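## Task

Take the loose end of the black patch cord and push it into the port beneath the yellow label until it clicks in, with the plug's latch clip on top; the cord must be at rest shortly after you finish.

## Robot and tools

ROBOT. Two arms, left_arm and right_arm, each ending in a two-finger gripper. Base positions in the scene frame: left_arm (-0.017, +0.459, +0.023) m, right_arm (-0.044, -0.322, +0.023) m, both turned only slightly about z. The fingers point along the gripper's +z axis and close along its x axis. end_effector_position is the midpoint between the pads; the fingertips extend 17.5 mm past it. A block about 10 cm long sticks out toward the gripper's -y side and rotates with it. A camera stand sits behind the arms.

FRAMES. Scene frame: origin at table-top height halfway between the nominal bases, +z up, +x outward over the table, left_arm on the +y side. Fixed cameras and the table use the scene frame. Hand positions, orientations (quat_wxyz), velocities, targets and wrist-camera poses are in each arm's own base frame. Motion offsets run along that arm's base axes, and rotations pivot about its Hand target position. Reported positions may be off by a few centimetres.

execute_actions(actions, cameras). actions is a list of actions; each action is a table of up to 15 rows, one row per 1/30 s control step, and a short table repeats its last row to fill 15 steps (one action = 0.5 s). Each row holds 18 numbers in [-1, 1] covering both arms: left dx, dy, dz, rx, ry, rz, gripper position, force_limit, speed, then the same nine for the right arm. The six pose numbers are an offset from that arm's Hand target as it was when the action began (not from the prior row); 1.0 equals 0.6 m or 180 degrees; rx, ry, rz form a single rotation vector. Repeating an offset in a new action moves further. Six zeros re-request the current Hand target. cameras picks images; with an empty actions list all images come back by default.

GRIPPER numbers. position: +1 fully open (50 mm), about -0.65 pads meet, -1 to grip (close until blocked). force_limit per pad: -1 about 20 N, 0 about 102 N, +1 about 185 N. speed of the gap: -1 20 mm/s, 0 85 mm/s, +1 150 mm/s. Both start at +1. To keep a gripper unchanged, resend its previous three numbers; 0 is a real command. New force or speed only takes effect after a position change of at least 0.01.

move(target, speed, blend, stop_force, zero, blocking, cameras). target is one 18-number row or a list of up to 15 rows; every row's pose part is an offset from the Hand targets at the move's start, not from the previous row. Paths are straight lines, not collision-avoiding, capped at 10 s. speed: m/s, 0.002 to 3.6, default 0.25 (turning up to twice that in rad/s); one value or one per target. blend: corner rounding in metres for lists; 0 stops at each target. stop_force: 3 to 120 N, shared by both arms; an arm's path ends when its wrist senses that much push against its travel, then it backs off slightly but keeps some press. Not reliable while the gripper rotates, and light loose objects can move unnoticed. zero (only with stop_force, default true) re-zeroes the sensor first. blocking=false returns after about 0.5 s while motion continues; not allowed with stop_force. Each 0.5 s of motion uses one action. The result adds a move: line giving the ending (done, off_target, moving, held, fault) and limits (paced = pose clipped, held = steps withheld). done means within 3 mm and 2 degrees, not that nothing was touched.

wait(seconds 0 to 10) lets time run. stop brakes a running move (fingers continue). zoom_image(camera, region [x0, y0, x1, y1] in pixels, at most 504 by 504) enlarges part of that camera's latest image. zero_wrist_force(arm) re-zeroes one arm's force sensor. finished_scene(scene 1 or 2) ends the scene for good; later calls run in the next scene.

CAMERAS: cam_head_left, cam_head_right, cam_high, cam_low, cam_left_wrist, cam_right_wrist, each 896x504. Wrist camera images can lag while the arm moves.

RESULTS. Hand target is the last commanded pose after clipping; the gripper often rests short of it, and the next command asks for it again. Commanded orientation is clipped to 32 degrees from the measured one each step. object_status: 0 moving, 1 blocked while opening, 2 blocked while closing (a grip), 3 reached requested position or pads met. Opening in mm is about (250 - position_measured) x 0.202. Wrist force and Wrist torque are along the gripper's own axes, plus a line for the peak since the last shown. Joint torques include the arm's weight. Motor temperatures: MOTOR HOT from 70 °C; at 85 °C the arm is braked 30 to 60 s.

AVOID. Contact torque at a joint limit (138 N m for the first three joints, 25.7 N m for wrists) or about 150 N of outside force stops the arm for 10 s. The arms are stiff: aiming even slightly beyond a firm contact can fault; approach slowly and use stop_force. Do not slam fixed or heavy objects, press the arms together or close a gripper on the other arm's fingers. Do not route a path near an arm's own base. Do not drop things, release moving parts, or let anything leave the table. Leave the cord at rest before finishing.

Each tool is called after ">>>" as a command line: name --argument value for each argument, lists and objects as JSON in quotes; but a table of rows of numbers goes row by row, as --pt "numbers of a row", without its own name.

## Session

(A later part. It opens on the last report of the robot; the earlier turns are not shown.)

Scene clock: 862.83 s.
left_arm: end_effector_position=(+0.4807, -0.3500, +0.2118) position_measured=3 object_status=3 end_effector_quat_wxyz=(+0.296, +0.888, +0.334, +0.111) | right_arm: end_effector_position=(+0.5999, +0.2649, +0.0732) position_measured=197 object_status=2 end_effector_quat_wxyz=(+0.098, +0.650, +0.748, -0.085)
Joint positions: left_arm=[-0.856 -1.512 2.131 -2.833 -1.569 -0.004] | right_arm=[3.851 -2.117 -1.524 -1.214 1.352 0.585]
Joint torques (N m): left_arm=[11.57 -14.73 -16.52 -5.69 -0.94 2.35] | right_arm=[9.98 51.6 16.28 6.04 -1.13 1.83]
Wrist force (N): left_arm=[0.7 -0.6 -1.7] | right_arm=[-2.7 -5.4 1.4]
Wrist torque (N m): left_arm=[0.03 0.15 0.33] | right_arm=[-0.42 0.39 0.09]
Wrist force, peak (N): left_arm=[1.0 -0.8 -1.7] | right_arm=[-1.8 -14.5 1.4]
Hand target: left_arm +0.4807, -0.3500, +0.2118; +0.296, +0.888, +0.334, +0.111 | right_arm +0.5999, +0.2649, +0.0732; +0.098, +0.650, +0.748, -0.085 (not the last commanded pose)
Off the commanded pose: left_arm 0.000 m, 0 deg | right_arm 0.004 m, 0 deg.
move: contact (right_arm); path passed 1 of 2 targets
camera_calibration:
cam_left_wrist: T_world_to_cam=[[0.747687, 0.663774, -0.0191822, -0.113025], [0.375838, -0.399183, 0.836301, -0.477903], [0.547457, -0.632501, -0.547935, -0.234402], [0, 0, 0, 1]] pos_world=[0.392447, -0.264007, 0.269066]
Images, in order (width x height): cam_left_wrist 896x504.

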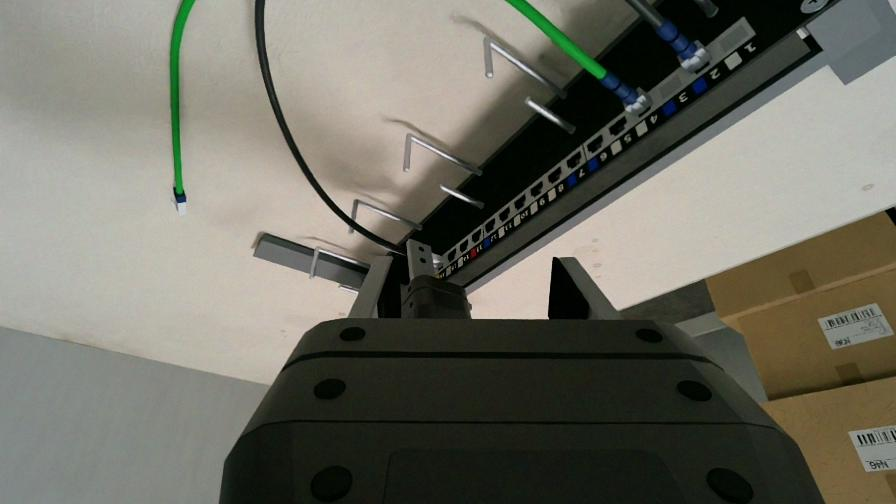

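>>> move --pt "0 0 0 0 0 0 1 -0.5 -0.5 -0.0016 -0.0002 0.0009 0 0 0 -1 -0.1 -1" --pt "0 0 0 0 0 0 1 -0.5 -0.5 0.0067 0.0010 0.0009 0 0 0 -1 -0.1 -1" --speed '[0.02,0.006]' --stop_force 6 --cameras '["cam_left_wrist"]'

>>> zoom_image --camera "cam_left_wrist" --region '[421, 240, 463, 280]'

Scene clock: 899.80 s.
left_arm: end_effector_position=(+0.4807, -0.3500, +0.2118) position_measured=3 object_status=3 end_effector_quat_wxyz=(+0.296, +0.888, +0.334, +0.111) | right_arm: end_effector_position=(+0.5998, +0.2650, +0.0738) position_measured=197 object_status=2 end_effector_quat_wxyz=(+0.098, +0.650, +0.748, -0.085)
Joint positions: left_arm=[-0.856 -1.512 2.131 -2.833 -1.569 -0.004] | right_arm=[3.851 -2.116 -1.524 -1.215 1.352 0.585]
Joint torques (N m): left_arm=[11.3 -14.78 -17.2 -5.66 -0.69 2.25] | right_arm=[9.02 52.17 17.39 6.24 -1.21 1.9]
Wrist force (N): left_arm=[0.7 -1.1 -1.5] | right_arm=[-1.0 -7.0 2.6]
Wrist torque (N m): left_arm=[-0.05 0.15 0.32] | right_arm=[-0.44 0.28 0.03]
Wrist force, peak (N): left_arm=[0.6 -0.8 -2.0] | right_arm=[-2.0 -16.7 2.9]
Hand target: left_arm +0.4807, -0.3500, +0.2118; +0.296, +0.888, +0.334, +0.111 | right_arm +0.5998, +0.2650, +0.0738; +0.098, +0.650, +0.748, -0.085 (not the last commanded pose)
Off the commanded pose: left_arm 0.000 m, 0 deg | right_arm 0.004 m, 0 deg.
move: contact (right_arm); path passed 1 of 2 targets
camera_calibration:
cam_left_wrist: T_world_to_cam=[[0.747687, 0.663774, -0.0191822, -0.113025], [0.375838, -0.399183, 0.836301, -0.477903], [0.547457, -0.632501, -0.547935, -0.234402], [0, 0, 0, 1]] pos_world=[0.392447, -0.264007, 0.269066]
Images, in order (width x height): cam_left_wrist 896x504.

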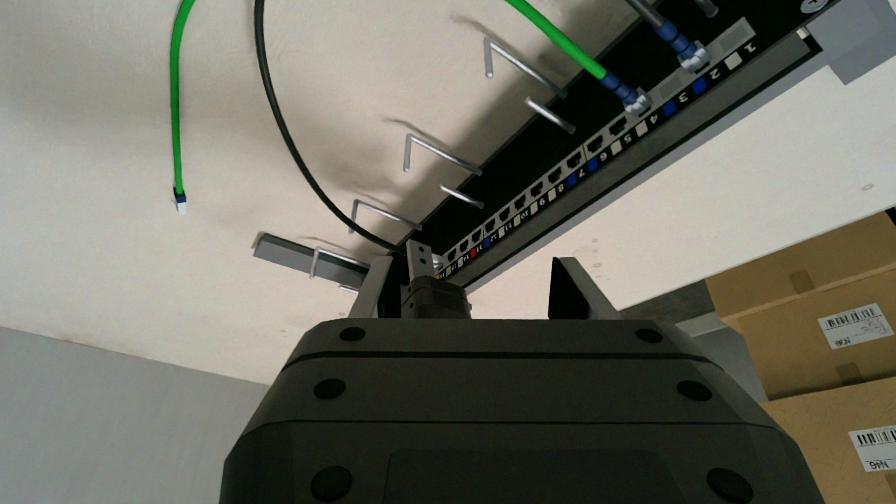

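Scaled by 12.000 from the camera's 896x504 image, which has a finer 1280x720 frame.

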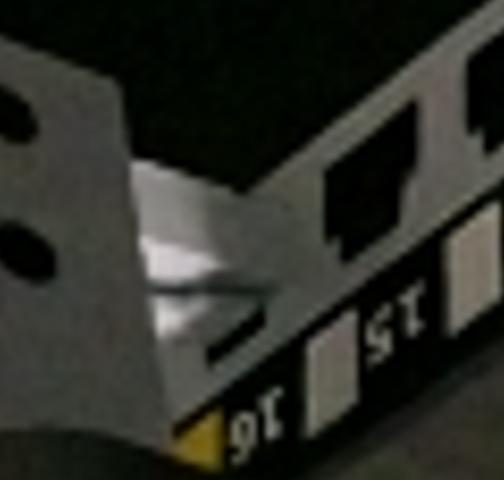

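>>> execute_actions --actions '[]' --cameras '["cam_left_wrist","cam_right_wrist"]'

>>> zoom_image --camera "cam_left_wrist" --region '[421, 240, 463, 280]'

>>> zoom_image --camera "cam_left_wrist" --region '[390, 220, 490, 300]'

Scene clock: 942.60 s.
left_arm: end_effector_position=(+0.4807, -0.3500, +0.2118) position_measured=3 object_status=3 end_effector_quat_wxyz=(+0.296, +0.888, +0.334, +0.111) | right_arm: end_effector_position=(+0.5998, +0.2650, +0.0738) position_measured=197 object_status=2 end_effector_quat_wxyz=(+0.098, +0.650, +0.748, -0.085)
Joint positions: left_arm=[-0.856 -1.512 2.131 -2.833 -1.569 -0.004] | right_arm=[3.851 -2.116 -1.524 -1.215 1.352 0.585]
Joint velocities: within noise
Joint torques (N m): left_arm=[11.52 -14.55 -16.76 -5.64 -0.68 2.31] | right_arm=[9.23 51.32 17.4 5.49 -4.27 1.67]
Motor temperatures (°C): left_arm=[33 32 33 38 38 38] | right_arm=[32 33 31 40 41 43]
Wrist force (N): left_arm=[0.7 -0.6 -1.7] | right_arm=[-1.0 -7.0 2.6]
Wrist torque (N m): left_arm=[0.02 0.15 0.33] | right_arm=[-0.45 0.26 0.04]
Wrist force, peak (N): left_arm=[0.9 -0.4 -1.8] | right_arm=[-1.0 -7.6 2.8]
Hand target: left_arm +0.4807, -0.3500, +0.2118; +0.296, +0.888, +0.334, +0.111 | right_arm +0.5998, +0.2650, +0.0738; +0.098, +0.650, +0.748, -0.085 (not the last commanded pose)
Tool commands: left_gripper/position=+1.0 left_gripper/force_limit=-0.5 left_gripper/speed=-0.5 right_gripper/position=-1.0 right_gripper/force_limit=-0.1 right_gripper/speed=-1.0
Off the commanded pose: left_arm 0.000 m, 0 deg | right_arm 0.004 m, 0 deg.
camera_calibration:
cam_left_wrist: T_world_to_cam=[[0.747687, 0.663774, -0.0191822, -0.113025], [0.375838, -0.399183, 0.836301, -0.477903], [0.547457, -0.632501, -0.547935, -0.234402], [0, 0, 0, 1]] pos_world=[0.392447, -0.264007, 0.269066]
cam_right_wrist: T_world_to_cam=[[-0.14176, 0.955051, -0.260348, -0.144057], [0.921705, 0.223276, 0.317187, -0.615872], [0.36106, -0.194999, -0.911927, 0.0290414], [0, 0, 0, 1]] pos_world=[0.536745, 0.280754, 0.184326]
Images, in order (width x height): cam_left_wrist 896x504, cam_right_wrist 896x504.

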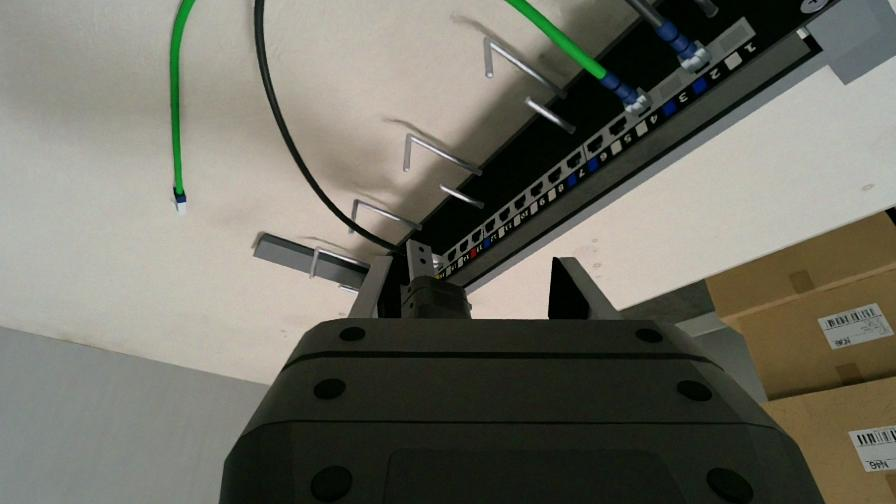

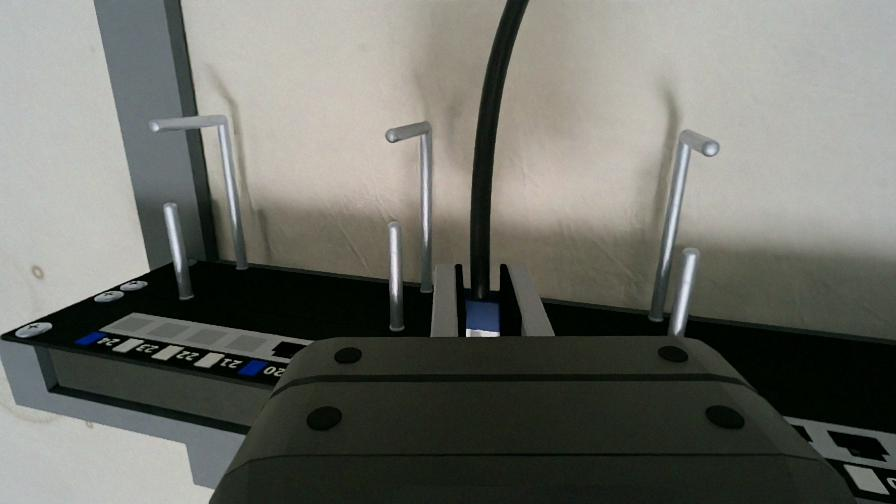

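Scaled by 12.000 from the camera's 896x504 image, which has a finer 1280x720 frame.

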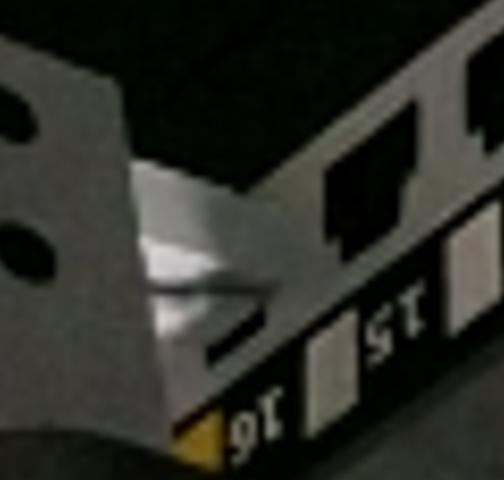

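Scaled by 5.040 from the camera's 896x504 image, which has a finer 1280x720 frame.

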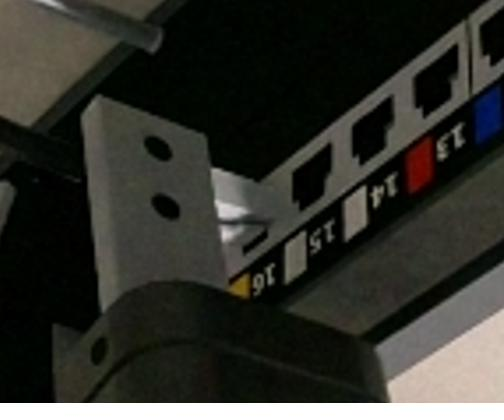

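>>> move --pt "0 0 0 0 0 0 1 -0.5 -0.5 0.00025 -0.00099 -0.0017 0 0 0 -1 -0.1 -1" --pt "0 0 0 0 0 0 1 -0.5 -0.5 -0.00014 0.00099 -0.0017 0 0 0 -1 -0.1 -1" --pt "0 0 0 0 0 0 1 -0.5 -0.5 -0.00014 0.00099 -0.00125 0 0 0 -1 -0.1 -1" --pt "0 0 0 0 0 0 1 -0.5 -0.5 0.00025 -0.00099 -0.00125 0 0 0 -1 -0.1 -1" --pt "0 0 0 0 0 0 1 -0.5 -0.5 0.00025 -0.00099 -0.0008 0 0 0 -1 -0.1 -1" --pt "0 0 0 0 0 0 1 -0.5 -0.5 -0.00014 0.00099 -0.0008 0 0 0 -1 -0.1 -1" --pt "0 0 0 0 0 0 1 -0.5 -0.5 -0.00014 0.00099 -0.0004 0 0 0 -1 -0.1 -1" --pt "0 0 0 0 0 0 1 -0.5 -0.5 0.00025 -0.00099 -0.0004 0 0 0 -1 -0.1 -1" --pt "0 0 0 0 0 0 1 -0.5 -0.5 0.00025 -0.00099 0 0 0 0 -1 -0.1 -1" --pt "0 0 0 0 0 0 1 -0.5 -0.5 -0.00014 0.00099 0 0 0 0 -1 -0.1 -1" --pt "0 0 0 0 0 0 1 -0.5 -0.5 -0.00014 0.00099 0.0004 0 0 0 -1 -0.1 -1" --pt "0 0 0 0 0 0 1 -0.5 -0.5 0.00025 -0.00099 0.0004 0 0 0 -1 -0.1 -1" --pt "0 0 0 0 0 0 1 -0.5 -0.5 0.00025 -0.00099 0.0008 0 0 0 -1 -0.1 -1" --pt "0 0 0 0 0 0 1 -0.5 -0.5 -0.00014 0.00099 0.0008 0 0 0 -1 -0.1 -1" --speed 0.003 --stop_force 8 --cameras '["cam_left_wrist"]'

>>> zoom_image --camera "cam_left_wrist" --region '[421, 240, 463, 280]'

Scene clock: 1022.40 s.
left_arm: end_effector_position=(+0.4807, -0.3500, +0.2118) position_measured=3 object_status=3 end_effector_quat_wxyz=(+0.296, +0.888, +0.334, +0.111) | right_arm: end_effector_position=(+0.5998, +0.2655, +0.0728) position_measured=197 object_status=2 end_effector_quat_wxyz=(+0.098, +0.650, +0.748, -0.085)
Joint positions: left_arm=[-0.856 -1.512 2.131 -2.833 -1.569 -0.004] | right_arm=[3.852 -2.118 -1.524 -1.213 1.352 0.586]
Joint torques (N m): left_arm=[11.58 -15.07 -17.25 -5.39 -0.44 2.3] | right_arm=[0.04 38.74 17.07 5.98 0.12 -1.84]
Wrist force (N): left_arm=[0.7 -0.8 -1.5] | right_arm=[-9.6 -4.1 3.0]
Wrist torque (N m): left_arm=[-0.01 0.16 0.33] | right_arm=[-0.38 0.19 0.13]
Wrist force, peak (N): left_arm=[0.7 -0.8 -1.9] | right_arm=[-9.9 -4.4 3.0]
Hand target: left_arm +0.4807, -0.3500, +0.2118; +0.296, +0.888, +0.334, +0.111 | right_arm +0.5998, +0.2655, +0.0728; +0.098, +0.650, +0.748, -0.085 (not the last commanded pose)
Off the commanded pose: left_arm 0.000 m, 0 deg | right_arm 0.001 m, 0 deg.
move: contact (right_arm); path passed 1 of 14 targets
camera_calibration:
cam_left_wrist: T_world_to_cam=[[0.747687, 0.663774, -0.0191822, -0.113025], [0.375838, -0.399183, 0.836301, -0.477903], [0.547457, -0.632501, -0.547935, -0.234402], [0, 0, 0, 1]] pos_world=[0.392447, -0.264007, 0.269066]
Images, in order (width x height): cam_left_wrist 896x504.

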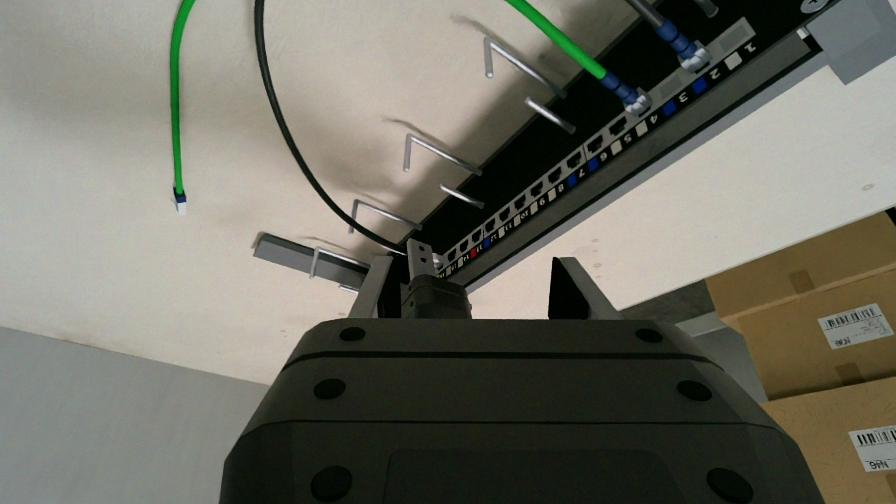

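Scaled by 12.000 from the camera's 896x504 image, which has a finer 1280x720 frame.

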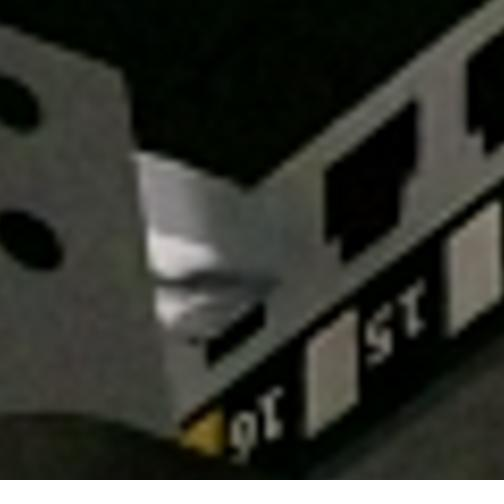

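>>> move --target '[0,0,0,0,0,0,1,-0.5,-0.5, 0.0066,0.0009,0,0,0,0,-1,-0.1,-1]' --speed 0.004 --stop_force 6

Scene clock: 1036.07 s.
left_arm: end_effector_position=(+0.4807, -0.3500, +0.2118) position_measured=3 object_status=3 end_effector_quat_wxyz=(+0.296, +0.888, +0.334, +0.111) | right_arm: end_effector_position=(+0.5999, +0.2654, +0.0727) position_measured=197 object_status=2 end_effector_quat_wxyz=(+0.098, +0.650, +0.748, -0.085)
Joint positions: left_arm=[-0.856 -1.512 2.131 -2.833 -1.569 -0.004] | right_arm=[3.851 -2.118 -1.524 -1.213 1.351 0.586]
Joint torques (N m): left_arm=[11.29 -14.34 -17.41 -5.47 -0.25 2.32] | right_arm=[13 50.25 17.21 6.83 -1.5 1.56]
Wrist force (N): left_arm=[1.0 -0.7 -1.5] | right_arm=[-6.6 -6.9 1.9]
Wrist torque (N m): left_arm=[0.00 0.11 0.32] | right_arm=[-0.50 0.21 0.05]
Wrist force, peak (N): left_arm=[0.7 -1.1 -1.6] | right_arm=[-9.2 -13.3 1.9]
Hand target: left_arm +0.4807, -0.3500, +0.2118; +0.296, +0.888, +0.334, +0.111 | right_arm +0.5999, +0.2654, +0.0727; +0.098, +0.650, +0.748, -0.085 (not the last commanded pose)
Off the commanded pose: left_arm 0.000 m, 0 deg | right_arm 0.004 m, 0 deg.
move: contact (right_arm)

>>> move --target '[0,0,0,0,0,0,1,-0.5,-0.5, 0.00035,-0.0025,0,0,0,0,-1,-0.1,-1]' --speed 0.003 --stop_force 8

>>> move --target '[0,0,0,0,0,0,1,-0.5,-0.5, -0.00046,0.0033,0,0,0,0,-1,-0.1,-1]' --speed 0.003 --stop_force 8

Scene clock: 1056.63 s.
left_arm: end_effector_position=(+0.4807, -0.3500, +0.2118) position_measured=3 object_status=3 end_effector_quat_wxyz=(+0.296, +0.888, +0.334, +0.111) | right_arm: end_effector_position=(+0.6001, +0.2639, +0.0727) position_measured=197 object_status=2 end_effector_quat_wxyz=(+0.098, +0.650, +0.748, -0.085)
Joint positions: left_arm=[-0.856 -1.512 2.131 -2.833 -1.569 -0.004] | right_arm=[3.85 -2.117 -1.526 -1.212 1.351 0.584]
Joint torques (N m): left_arm=[11.47 -14.71 -17.65 -5.48 -0.16 2.26] | right_arm=[-8.38 46.8 19.01 3.9 -4.04 -0.54]
Wrist force (N): left_arm=[0.5 -0.7 -1.5] | right_arm=[0.9 -2.2 0.9]
Wrist torque (N m): left_arm=[0.01 0.18 0.33] | right_arm=[-0.41 0.33 0.03]
Wrist force, peak (N): left_arm=[0.8 -0.5 -1.9] | right_arm=[-7.2 -6.8 1.9]
Hand target: left_arm +0.4807, -0.3500, +0.2118; +0.296, +0.888, +0.334, +0.111 | right_arm +0.6001, +0.2639, +0.0727; +0.098, +0.650, +0.748, -0.085
Off the commanded pose: left_arm 0.000 m, 0 deg | right_arm 0.000 m, 0 deg.
move: done

Scene clock: 1058.10 s.
left_arm: end_effector_position=(+0.4807, -0.3500, +0.2118) position_measured=3 object_status=3 end_effector_quat_wxyz=(+0.296, +0.888, +0.334, +0.111) | right_arm: end_effector_position=(+0.6000, +0.2651, +0.0727) position_measured=197 object_status=2 end_effector_quat_wxyz=(+0.098, +0.650, +0.748, -0.085)
Joint positions: left_arm=[-0.856 -1.512 2.131 -2.833 -1.569 -0.004] | right_arm=[3.851 -2.118 -1.524 -1.213 1.351 0.585]
Joint torques (N m): left_arm=[11.19 -14.4 -17.62 -5.53 -0.12 2.22] | right_arm=[-4.82 47.74 15.84 5.25 -1.51 -2.01]
Wrist force (N): left_arm=[0.4 -0.7 -1.5] | right_arm=[-6.7 -1.4 1.7]
Wrist torque (N m): left_arm=[0.01 0.20 0.32] | right_arm=[-0.39 0.26 0.04]
Wrist force, peak (N): left_arm=[0.6 -0.8 -1.9] | right_arm=[-8.2 -2.8 2.2]
Hand target: left_arm +0.4807, -0.3500, +0.2118; +0.296, +0.888, +0.334, +0.111 | right_arm +0.6000, +0.2650, +0.0727; +0.098, +0.650, +0.748, -0.085 (not the last commanded pose)
Off the commanded pose: left_arm 0.000 m, 0 deg | right_arm 0.001 m, 0 deg.
move: contact (right_arm)

>>> move --pt "0 0 0 0 0 0 1 -0.5 -0.5 -0.0045 -0.004 0 0 0 0 -1 -0.1 -1" --pt "0 0 0 0 0 0 1 -0.5 -0.5 -0.0055 0.004 0 0 0 0 -1 -0.1 -1" --speed 0.004 --stop_force 8

Scene clock: 1071.57 s.
left_arm: end_effector_position=(+0.4807, -0.3500, +0.2118) position_measured=3 object_status=3 end_effector_quat_wxyz=(+0.296, +0.888, +0.334, +0.111) | right_arm: end_effector_position=(+0.5967, +0.2675, +0.0727) position_measured=197 object_status=2 end_effector_quat_wxyz=(+0.098, +0.650, +0.748, -0.085)
Joint positions: left_arm=[-0.856 -1.512 2.131 -2.833 -1.569 -0.004] | right_arm=[3.857 -2.114 -1.53 -1.213 1.352 0.591]
Joint torques (N m): left_arm=[10.86 -14.75 -17.99 -5.43 0.12 2.2] | right_arm=[0.34 41.25 21.34 1.31 1.47 -0.12]
Wrist force (N): left_arm=[0.7 -0.6 -1.7] | right_arm=[-1.8 -0.7 1.9]
Wrist torque (N m): left_arm=[0.02 0.15 0.32] | right_arm=[-0.38 0.30 -0.10]
Wrist force, peak (N): left_arm=[0.8 -0.7 -1.7] | right_arm=[-7.0 -1.4 1.7]
Hand target: left_arm +0.4807, -0.3500, +0.2118; +0.296, +0.888, +0.334, +0.111 | right_arm +0.5967, +0.2674, +0.0727; +0.098, +0.650, +0.748, -0.085
Off the commanded pose: left_arm 0.000 m, 0 deg | right_arm 0.000 m, 0 deg.
move: done

>>> move --pt "0 0 0 0 0 0 1 -0.5 -0.5 -0.0008 -0.0053 0 0 0 0 -1 -0.1 -1" --pt "0 0 0 0 0 0 1 -0.5 -0.5 0.0075 -0.0042 0 0 0 0 -1 -0.1 -1" --speed 0.005 --stop_force 7

>>> move --target '[0,0,0,0,0,0,1,-0.5,-0.5, 0.0003,0,0.0033,0,0,0,-1,-0.1,-1]' --speed 0.003 --stop_force 8

>>> move --target '[0,0,0,0,0,0,1,-0.5,-0.5, 0.0003,0,-0.005,0,0,0,-1,-0.1,-1]' --speed 0.003 --stop_force 8

Scene clock: 1091.97 s.
left_arm: end_effector_position=(+0.4807, -0.3500, +0.2118) position_measured=3 object_status=3 end_effector_quat_wxyz=(+0.296, +0.888, +0.334, +0.111) | right_arm: end_effector_position=(+0.6002, +0.2648, +0.0727) position_measured=197 object_status=2 end_effector_quat_wxyz=(+0.098, +0.650, +0.748, -0.085)
Joint positions: left_arm=[-0.856 -1.512 2.131 -2.833 -1.569 -0.004] | right_arm=[3.851 -2.118 -1.524 -1.213 1.351 0.585]
Joint torques (N m): left_arm=[11.23 -14.85 -17.96 -5.4 0.27 2.2] | right_arm=[9.37 50.25 14.55 5.34 -2.39 1.59]
Wrist force (N): left_arm=[0.6 -0.4 -1.4] | right_arm=[-2.2 -2.6 1.2]
Wrist torque (N m): left_arm=[0.05 0.16 0.32] | right_arm=[-0.43 0.33 0.10]
Wrist force, peak (N): left_arm=[1.0 -0.8 -1.7] | right_arm=[-4.6 -9.6 0.3]
Hand target: left_arm +0.4807, -0.3500, +0.2118; +0.296, +0.888, +0.334, +0.111 | right_arm +0.6002, +0.2648, +0.0727; +0.098, +0.650, +0.748, -0.085 (not the last commanded pose)
Off the commanded pose: left_arm 0.000 m, 0 deg | right_arm 0.001 m, 0 deg.
move: contact (right_arm); path passed 1 of 2 targets

Scene clock: 1093.20 s.
left_arm: end_effector_position=(+0.4807, -0.3500, +0.2118) position_measured=3 object_status=3 end_effector_quat_wxyz=(+0.296, +0.888, +0.334, +0.111) | right_arm: end_effector_position=(+0.6003, +0.2648, +0.0747) position_measured=197 object_status=2 end_effector_quat_wxyz=(+0.098, +0.650, +0.748, -0.085)
Joint positions: left_arm=[-0.856 -1.512 2.131 -2.833 -1.569 -0.004] | right_arm=[3.85 -2.116 -1.521 -1.218 1.351 0.585]
Joint torques (N m): left_arm=[11.09 -14.86 -17.85 -5.43 0.41 2.17] | right_arm=[-7.23 51.54 29.98 5.06 -2.77 -2.17]
Wrist force (N): left_arm=[0.8 -0.6 -1.7] | right_arm=[-1.0 -5.7 7.2]
Wrist torque (N m): left_arm=[0.01 0.14 0.33] | right_arm=[-0.31 0.26 0.06]
Wrist force, peak (N): left_arm=[0.6 -0.7 -1.8] | right_arm=[-1.3 -6.0 7.3]
Hand target: left_arm +0.4807, -0.3500, +0.2118; +0.296, +0.888, +0.334, +0.111 | right_arm +0.6003, +0.2648, +0.0747; +0.098, +0.650, +0.748, -0.085
Off the commanded pose: left_arm 0.000 m, 0 deg | right_arm 0.000 m, 0 deg.
move: done

Scene clock: 1094.97 s.
left_arm: end_effector_position=(+0.4807, -0.3500, +0.2118) position_measured=3 object_status=3 end_effector_quat_wxyz=(+0.296, +0.888, +0.334, +0.111) | right_arm: end_effector_position=(+0.6005, +0.2648, +0.0729) position_measured=197 object_status=2 end_effector_quat_wxyz=(+0.098, +0.650, +0.748, -0.085)
Joint positions: left_arm=[-0.856 -1.512 2.131 -2.833 -1.569 -0.004] | right_arm=[3.85 -2.118 -1.523 -1.214 1.351 0.585]
Joint torques (N m): left_arm=[11.16 -14.54 -18.15 -5.37 0.38 2.24] | right_arm=[-4.66 49.43 29.88 1.3 -2.81 -1.73]
Wrist force (N): left_arm=[0.5 -0.9 -1.8] | right_arm=[-5.7 -4.7 0.1]
Wrist torque (N m): left_arm=[-0.02 0.17 0.33] | right_arm=[-0.48 0.22 0.22]
Wrist force, peak (N): left_arm=[0.8 -0.9 -1.7] | right_arm=[-2.1 -7.2 6.6]
Hand target: left_arm +0.4807, -0.3500, +0.2118; +0.296, +0.888, +0.334, +0.111 | right_arm +0.6005, +0.2648, +0.0729; +0.098, +0.650, +0.748, -0.085 (not the last commanded pose)
Off the commanded pose: left_arm 0.000 m, 0 deg | right_arm 0.001 m, 0 deg.
move: contact (right_arm)

>>> move --pt "0 0 0 0 0 0 1 -0.5 -0.5 0.0001 -0.0006 0.0004 0 0 0 -1 -0.1 -1" --pt "0 0 0 0 0 0 1 -0.5 -0.5 0.0067 0.0003 0.0004 0 0 0 -1 -0.1 -1" --speed 0.004 --stop_force 8 --cameras '["cam_left_wrist"]'

>>> zoom_image --camera "cam_left_wrist" --region '[421, 240, 463, 280]'

Scene clock: 1106.77 s.
left_arm: end_effector_position=(+0.4807, -0.3500, +0.2118) position_measured=3 object_status=3 end_effector_quat_wxyz=(+0.296, +0.888, +0.334, +0.111) | right_arm: end_effector_position=(+0.6045, +0.2649, +0.0732) position_measured=197 object_status=2 end_effector_quat_wxyz=(+0.098, +0.650, +0.748, -0.085)
Joint positions: left_arm=[-0.856 -1.512 2.131 -2.833 -1.569 -0.004] | right_arm=[3.847 -2.126 -1.51 -1.218 1.351 0.581]
Joint torques (N m): left_arm=[10.57 -14.46 -17.96 -5.24 0.5 2.2] | right_arm=[-4.24 46.2 16.5 3.63 -4.41 -1.05]
Wrist force (N): left_arm=[0.6 -0.5 -1.7] | right_arm=[-2.2 -8.6 1.4]
Wrist torque (N m): left_arm=[0.03 0.17 0.32] | right_arm=[-0.49 0.28 0.12]
Wrist force, peak (N): left_arm=[0.9 -0.8 -1.7] | right_arm=[-2.0 -9.1 1.4]
Hand target: left_arm +0.4807, -0.3500, +0.2118; +0.296, +0.888, +0.334, +0.111 | right_arm +0.6045, +0.2649, +0.0732; +0.098, +0.650, +0.748, -0.085
Off the commanded pose: left_arm 0.000 m, 0 deg | right_arm 0.000 m, 0 deg.
move: done
camera_calibration:
cam_left_wrist: T_world_to_cam=[[0.747687, 0.663774, -0.0191822, -0.113025], [0.375838, -0.399183, 0.836301, -0.477903], [0.547457, -0.632501, -0.547935, -0.234402], [0, 0, 0, 1]] pos_world=[0.392447, -0.264007, 0.269066]
Images, in order (width x height): cam_left_wrist 896x504.

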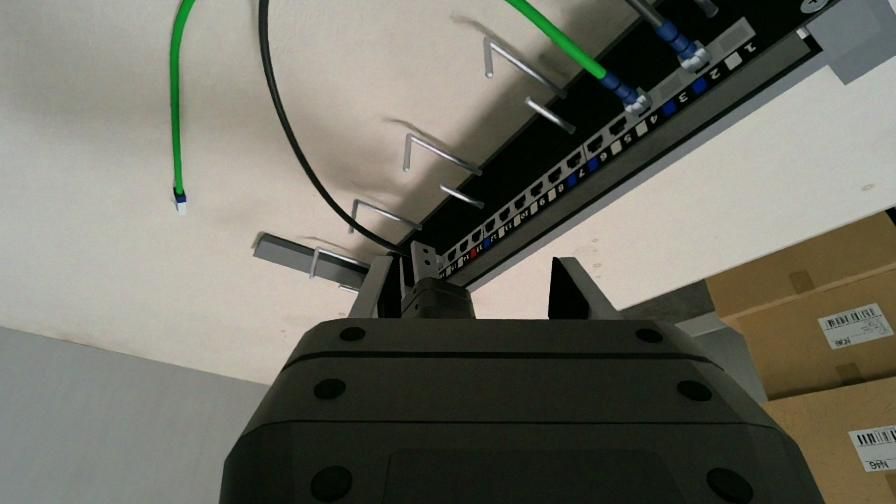

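Scaled by 12.000 from the camera's 896x504 image, which has a finer 1280x720 frame.

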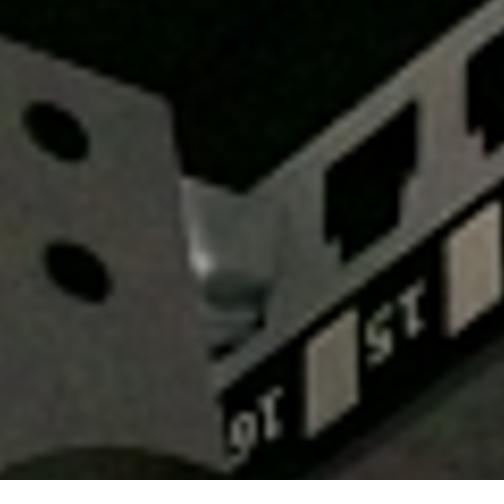

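>>> move --target '[0,0,0,0,0,0,1,-0.5,-0.5, 0.0087,0.0012,0,0,0,0,-1,-0.1,-1]' --speed 0.006 --stop_force 28 --cameras '["cam_left_wrist"]'

>>> zoom_image --camera "cam_left_wrist" --region '[421, 240, 463, 280]'

Scene clock: 1115.53 s.
left_arm: end_effector_position=(+0.4807, -0.3500, +0.2118) position_measured=3 object_status=3 end_effector_quat_wxyz=(+0.296, +0.888, +0.334, +0.111) | right_arm: end_effector_position=(+0.6097, +0.2656, +0.0732) position_measured=197 object_status=2 end_effector_quat_wxyz=(+0.098, +0.650, +0.748, -0.085)
Joint positions: left_arm=[-0.856 -1.512 2.131 -2.833 -1.569 -0.004] | right_arm=[3.842 -2.136 -1.493 -1.224 1.35 0.576]
Joint torques (N m): left_arm=[10.92 -14.43 -18.49 -5.31 0.43 2.12] | right_arm=[-0.87 52.8 22.14 8.46 -7.24 0.96]
Wrist force (N): left_arm=[0.5 -0.4 -1.6] | right_arm=[-0.1 -26.2 0.7]
Wrist torque (N m): left_arm=[0.05 0.18 0.33] | right_arm=[-0.74 0.23 0.11]
Wrist force, peak (N): left_arm=[0.8 -0.9 -1.8] | right_arm=[-0.9 -32.3 1.1]
Hand target: left_arm +0.4807, -0.3500, +0.2118; +0.296, +0.888, +0.334, +0.111 | right_arm +0.6097, +0.2657, +0.0732; +0.098, +0.650, +0.748, -0.085
Off the commanded pose: left_arm 0.000 m, 0 deg | right_arm 0.000 m, 0 deg.
move: done
camera_calibration:
cam_left_wrist: T_world_to_cam=[[0.747687, 0.663774, -0.0191822, -0.113025], [0.375838, -0.399183, 0.836301, -0.477903], [0.547457, -0.632501, -0.547935, -0.234402], [0, 0, 0, 1]] pos_world=[0.392447, -0.264007, 0.269066]
Images, in order (width x height): cam_left_wrist 896x504.

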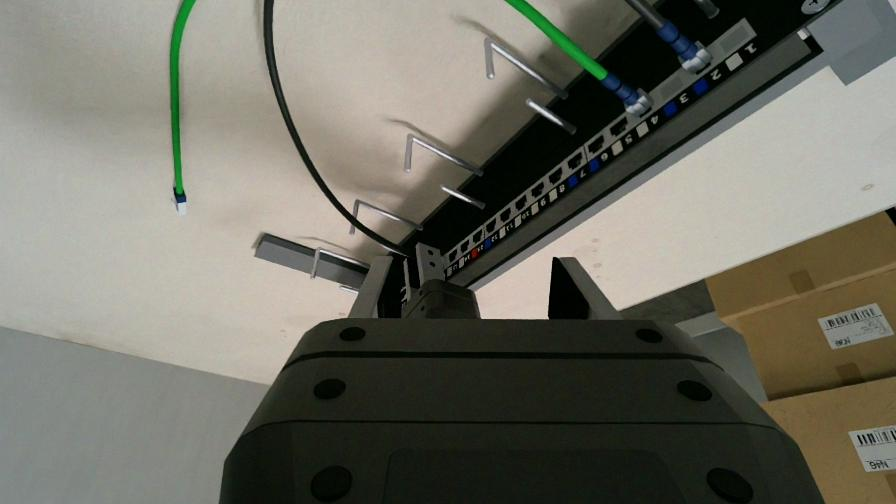

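Scaled by 12.000 from the camera's 896x504 image, which has a finer 1280x720 frame.

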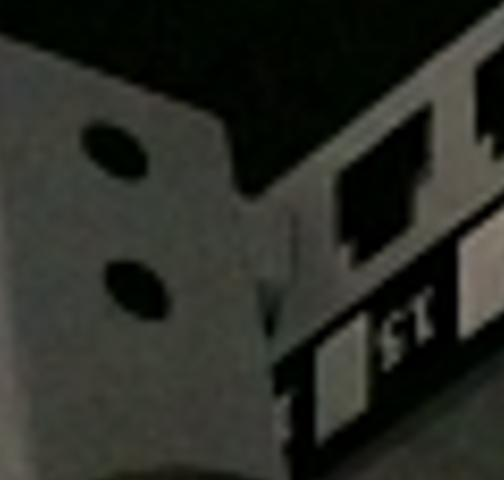

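>>> move --target '[0,0,0,0,0,0,1,-0.5,-0.5, -0.005,-0.0007,0,0,0,0,-1,-0.1,-1]' --speed 0.006 --cameras '["cam_left_wrist"]'

>>> zoom_image --camera "cam_left_wrist" --region '[421, 240, 463, 280]'

Scene clock: 1126.70 s.
left_arm: end_effector_position=(+0.4807, -0.3500, +0.2118) position_measured=3 object_status=3 end_effector_quat_wxyz=(+0.296, +0.888, +0.334, +0.111) | right_arm: end_effector_position=(+0.6067, +0.2652, +0.0732) position_measured=197 object_status=2 end_effector_quat_wxyz=(+0.099, +0.650, +0.748, -0.085)
Joint positions: left_arm=[-0.856 -1.512 2.131 -2.833 -1.569 -0.004] | right_arm=[3.845 -2.13 -1.503 -1.221 1.35 0.579]
Joint torques (N m): left_arm=[10.77 -14.65 -18.42 -5.14 0.37 2.05] | right_arm=[11.39 46.34 19.17 0.46 4.45 1.36]
Wrist force (N): left_arm=[0.6 -0.5 -1.4] | right_arm=[0.3 23.9 8.2]
Wrist torque (N m): left_arm=[0.03 0.16 0.33] | right_arm=[0.06 0.22 -0.01]
Wrist force, peak (N): left_arm=[1.1 -0.9 -1.7] | right_arm=[-0.3 -26.2 1.3]
Hand target: left_arm +0.4807, -0.3500, +0.2118; +0.296, +0.888, +0.334, +0.111 | right_arm +0.6067, +0.2652, +0.0732; +0.098, +0.650, +0.748, -0.085
Off the commanded pose: left_arm 0.000 m, 0 deg | right_arm 0.000 m, 0 deg.
move: done
camera_calibration:
cam_left_wrist: T_world_to_cam=[[0.747687, 0.663774, -0.0191822, -0.113025], [0.375838, -0.399183, 0.836301, -0.477903], [0.547457, -0.632501, -0.547935, -0.234402], [0, 0, 0, 1]] pos_world=[0.392447, -0.264007, 0.269066]
Images, in order (width x height): cam_left_wrist 896x504.

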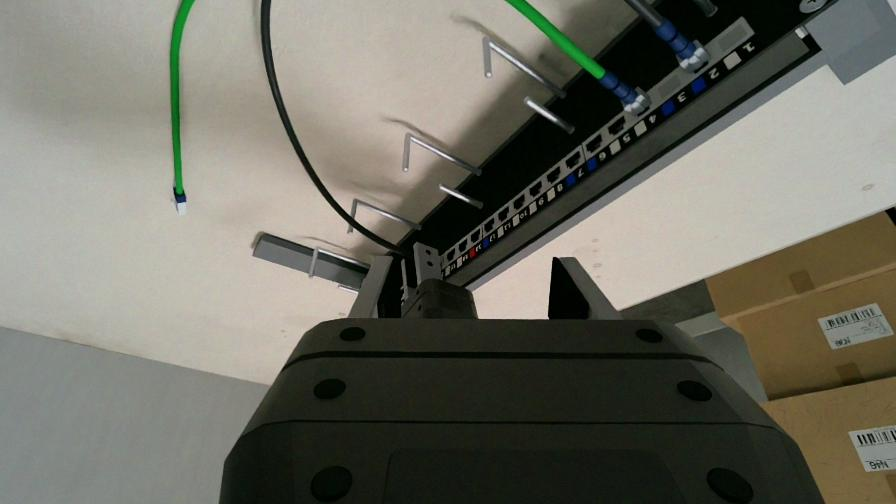

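Scaled by 12.000 from the camera's 896x504 image, which has a finer 1280x720 frame.

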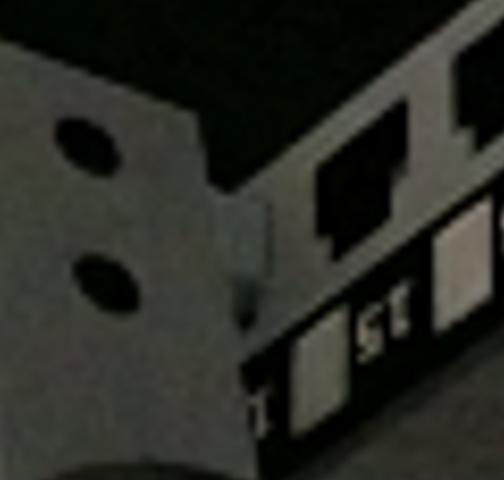

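>>> move --target '[0,0,0,0,0,0,1,-0.5,-0.5, 0.0008,0.0001,0,0,0,0,-1,-0.1,-1]' --speed 0.006

Scene clock: 1133.47 s.
left_arm: end_effector_position=(+0.4807, -0.3500, +0.2118) position_measured=3 object_status=3 end_effector_quat_wxyz=(+0.296, +0.888, +0.334, +0.111) | right_arm: end_effector_position=(+0.6072, +0.2653, +0.0732) position_measured=197 object_status=2 end_effector_quat_wxyz=(+0.098, +0.650, +0.748, -0.085)
Joint positions: left_arm=[-0.856 -1.512 2.131 -2.833 -1.569 -0.004] | right_arm=[3.844 -2.131 -1.501 -1.221 1.35 0.579]
Joint torques (N m): left_arm=[10.59 -14.45 -18.74 -5.22 0.46 2.08] | right_arm=[-5.34 40.56 30.43 1.24 0.94 -2.44]
Wrist force (N): left_arm=[0.6 -0.5 -1.5] | right_arm=[-4.5 2.0 6.2]
Wrist torque (N m): left_arm=[0.04 0.16 0.33] | right_arm=[-0.26 0.19 0.06]
Wrist force, peak (N): left_arm=[0.6 -0.8 -1.9] | right_arm=[-0.2 24.0 8.7]
Hand target: left_arm +0.4807, -0.3500, +0.2118; +0.296, +0.888, +0.334, +0.111 | right_arm +0.6072, +0.2653, +0.0732; +0.098, +0.650, +0.748, -0.085
Off the commanded pose: left_arm 0.000 m, 0 deg | right_arm 0.000 m, 0 deg.
move: done

>>> move --target '[0,0,0,0,0,0,1,-0.5,-0.5, 0,0,0,0,0,0,0.1,-0.1,-1]' --cameras '["cam_left_wrist","cam_right_wrist","cam_high"]'

>>> zoom_image --camera "cam_left_wrist" --region '[390, 220, 490, 300]'

Scene clock: 1142.50 s.
left_arm: end_effector_position=(+0.4807, -0.3500, +0.2118) position_measured=3 object_status=3 end_effector_quat_wxyz=(+0.296, +0.888, +0.334, +0.111) | right_arm: end_effector_position=(+0.6072, +0.2653, +0.0732) position_measured=138 object_status=3 end_effector_quat_wxyz=(+0.098, +0.650, +0.748, -0.085)
Joint positions: left_arm=[-0.856 -1.512 2.131 -2.833 -1.569 -0.004] | right_arm=[3.844 -2.131 -1.501 -1.221 1.35 0.579]
Joint torques (N m): left_arm=[10.32 -14.81 -19.26 -5.17 0.38 2.11] | right_arm=[-3.91 47.01 26.35 4.34 -1.65 0.09]
Wrist force (N): left_arm=[0.4 -0.7 -1.4] | right_arm=[-1.7 -1.2 2.2]
Wrist torque (N m): left_arm=[0.00 0.18 0.33] | right_arm=[-0.46 0.29 -0.03]
Wrist force, peak (N): left_arm=[0.6 -0.8 -1.9] | right_arm=[-4.0 1.5 6.8]
Hand target: left_arm +0.4807, -0.3500, +0.2118; +0.296, +0.888, +0.334, +0.111 | right_arm +0.6072, +0.2653, +0.0732; +0.098, +0.650, +0.748, -0.085
Off the commanded pose: left_arm 0.000 m, 0 deg | right_arm 0.000 m, 0 deg.
move: done
camera_calibration:
cam_left_wrist: T_world_to_cam=[[0.747687, 0.663774, -0.0191822, -0.113025], [0.375838, -0.399183, 0.836301, -0.477903], [0.547457, -0.632501, -0.547935, -0.234402], [0, 0, 0, 1]] pos_world=[0.392447, -0.264007, 0.269066]
cam_right_wrist: T_world_to_cam=[[-0.141614, 0.954971, -0.26072, -0.143451], [0.921726, 0.223266, 0.317135, -0.622476], [0.361064, -0.195402, -0.911839, 0.02601], [0, 0, 0, 1]] pos_world=[0.544046, 0.281052, 0.183725]
Images, in order (width x height): cam_high 896x504, cam_left_wrist 896x504, cam_right_wrist 896x504.

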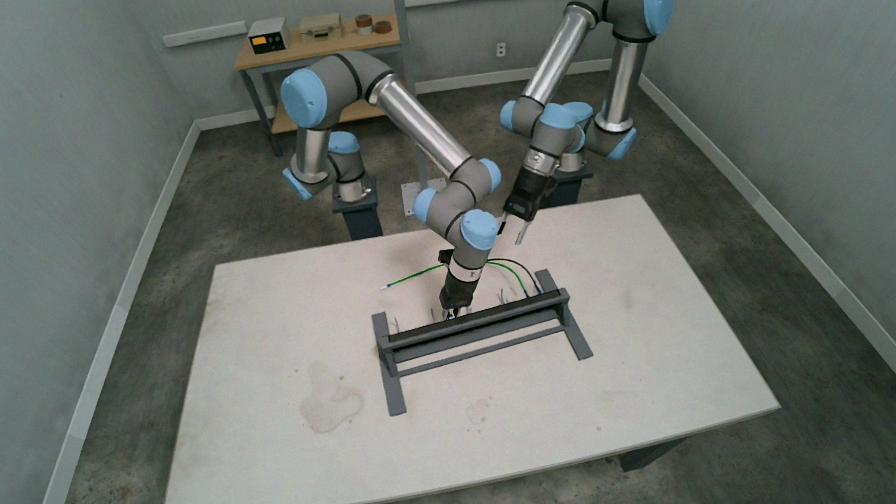

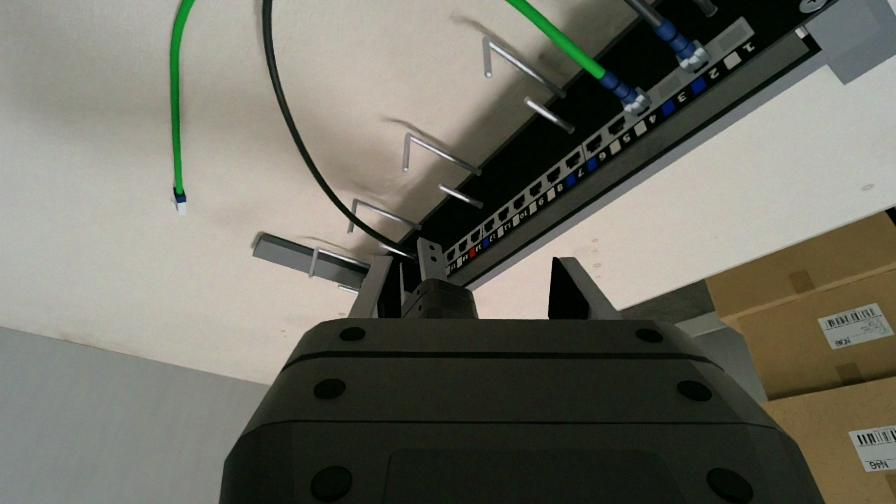

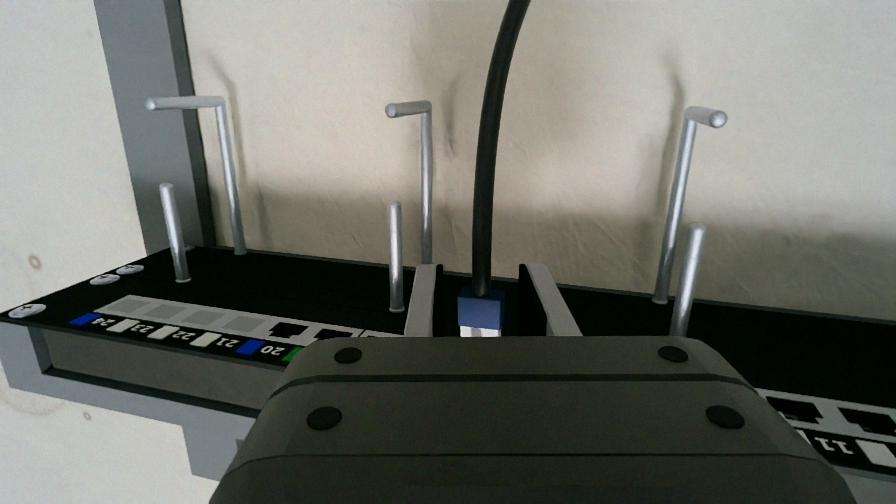

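Scaled by 5.040 from the camera's 896x504 image, which has a finer 1280x720 frame.

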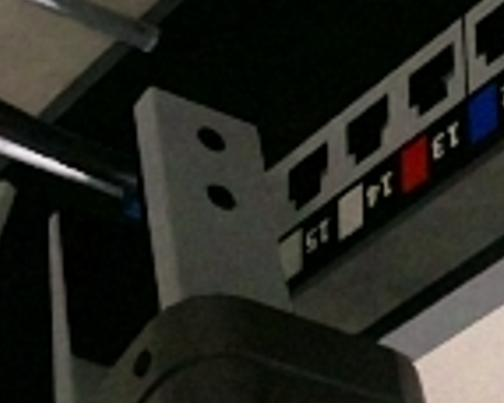

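>>> move --pt "0 0 0 0 0 0 1 -0.5 -0.5 -0.003 0.0212 0.0803 0 0 0 0.1 -0.1 -1" --pt "0 0 0 0 0 0 1 -0.5 -0.5 -0.10 0.04 0.25 0 0 0 0.1 -0.1 -1" --speed '[0.06,0.2]' --blend '[0.01,0]' --cameras '["cam_left_wrist","cam_right_wrist"]'

>>> zoom_image --camera "cam_left_wrist" --region '[390, 220, 490, 300]'

Scene clock: 1157.93 s.
left_arm: end_effector_position=(+0.4807, -0.3500, +0.2118) position_measured=3 object_status=3 end_effector_quat_wxyz=(+0.296, +0.888, +0.334, +0.111) | right_arm: end_effector_position=(+0.5472, +0.2894, +0.2231) position_measured=138 object_status=3 end_effector_quat_wxyz=(+0.098, +0.650, +0.748, -0.085)
Joint positions: left_arm=[-0.856 -1.512 2.131 -2.833 -1.569 -0.004] | right_arm=[3.934 -1.924 -1.402 -1.547 1.364 0.669]
Joint torques (N m): left_arm=[10.2 -14.35 -19.46 -5.12 0.45 2.06] | right_arm=[-6.43 42.01 17.37 2.79 -2.53 -2.11]
Wrist force (N): left_arm=[0.5 -0.8 -1.7] | right_arm=[-1.4 -1.2 2.4]
Wrist torque (N m): left_arm=[0.00 0.18 0.33] | right_arm=[-0.45 0.23 0.07]
Wrist force, peak (N): left_arm=[0.9 -0.9 -1.7] | right_arm=[-1.1 0.5 4.1]
Hand target: left_arm +0.4807, -0.3500, +0.2118; +0.296, +0.888, +0.334, +0.111 | right_arm +0.5472, +0.2893, +0.2232; +0.098, +0.650, +0.748, -0.085
Off the commanded pose: left_arm 0.000 m, 0 deg | right_arm 0.000 m, 0 deg.
move: done
camera_calibration:
cam_left_wrist: T_world_to_cam=[[0.747687, 0.663774, -0.0191822, -0.113025], [0.375838, -0.399183, 0.836301, -0.477903], [0.547457, -0.632501, -0.547935, -0.234402], [0, 0, 0, 1]] pos_world=[0.392447, -0.264007, 0.269066]
cam_right_wrist: T_world_to_cam=[[-0.141682, 0.955009, -0.260546, -0.135918], [0.92171, 0.223274, 0.317175, -0.6201], [0.361078, -0.19521, -0.911875, 0.189015], [0, 0, 0, 1]] pos_world=[0.484045, 0.305153, 0.333625]
Images, in order (width x height): cam_left_wrist 896x504, cam_right_wrist 896x504.

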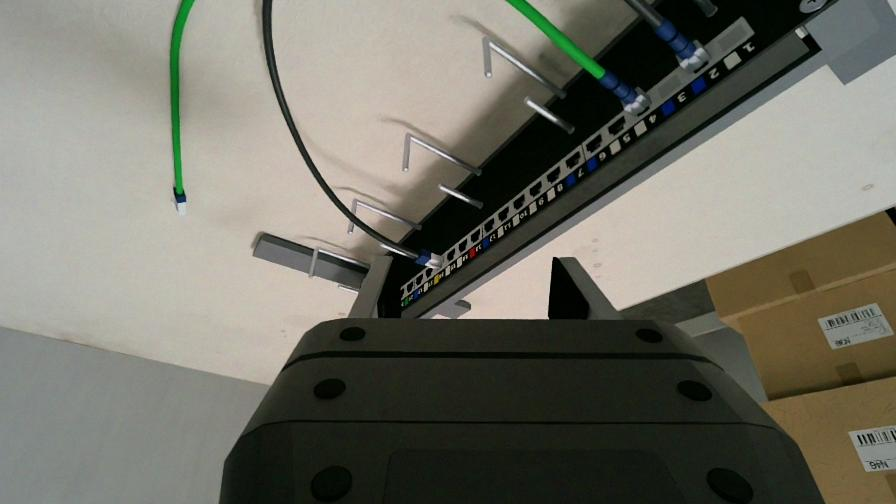

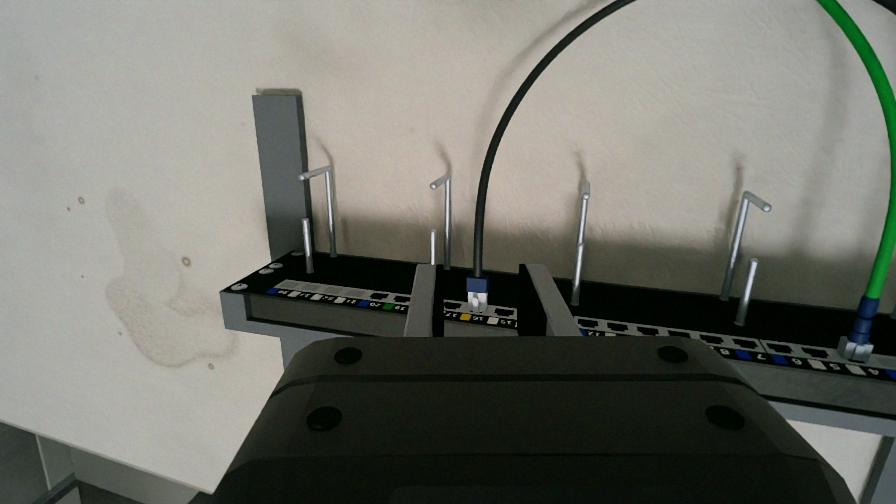

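Scaled by 5.040 from the camera's 896x504 image, which has a finer 1280x720 frame.

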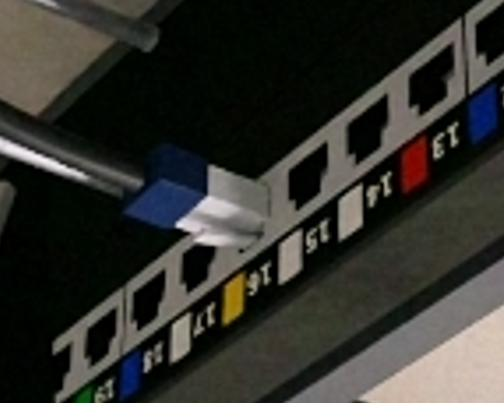

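>>> finished_scene --scene 2

The scene is finished: the task was done.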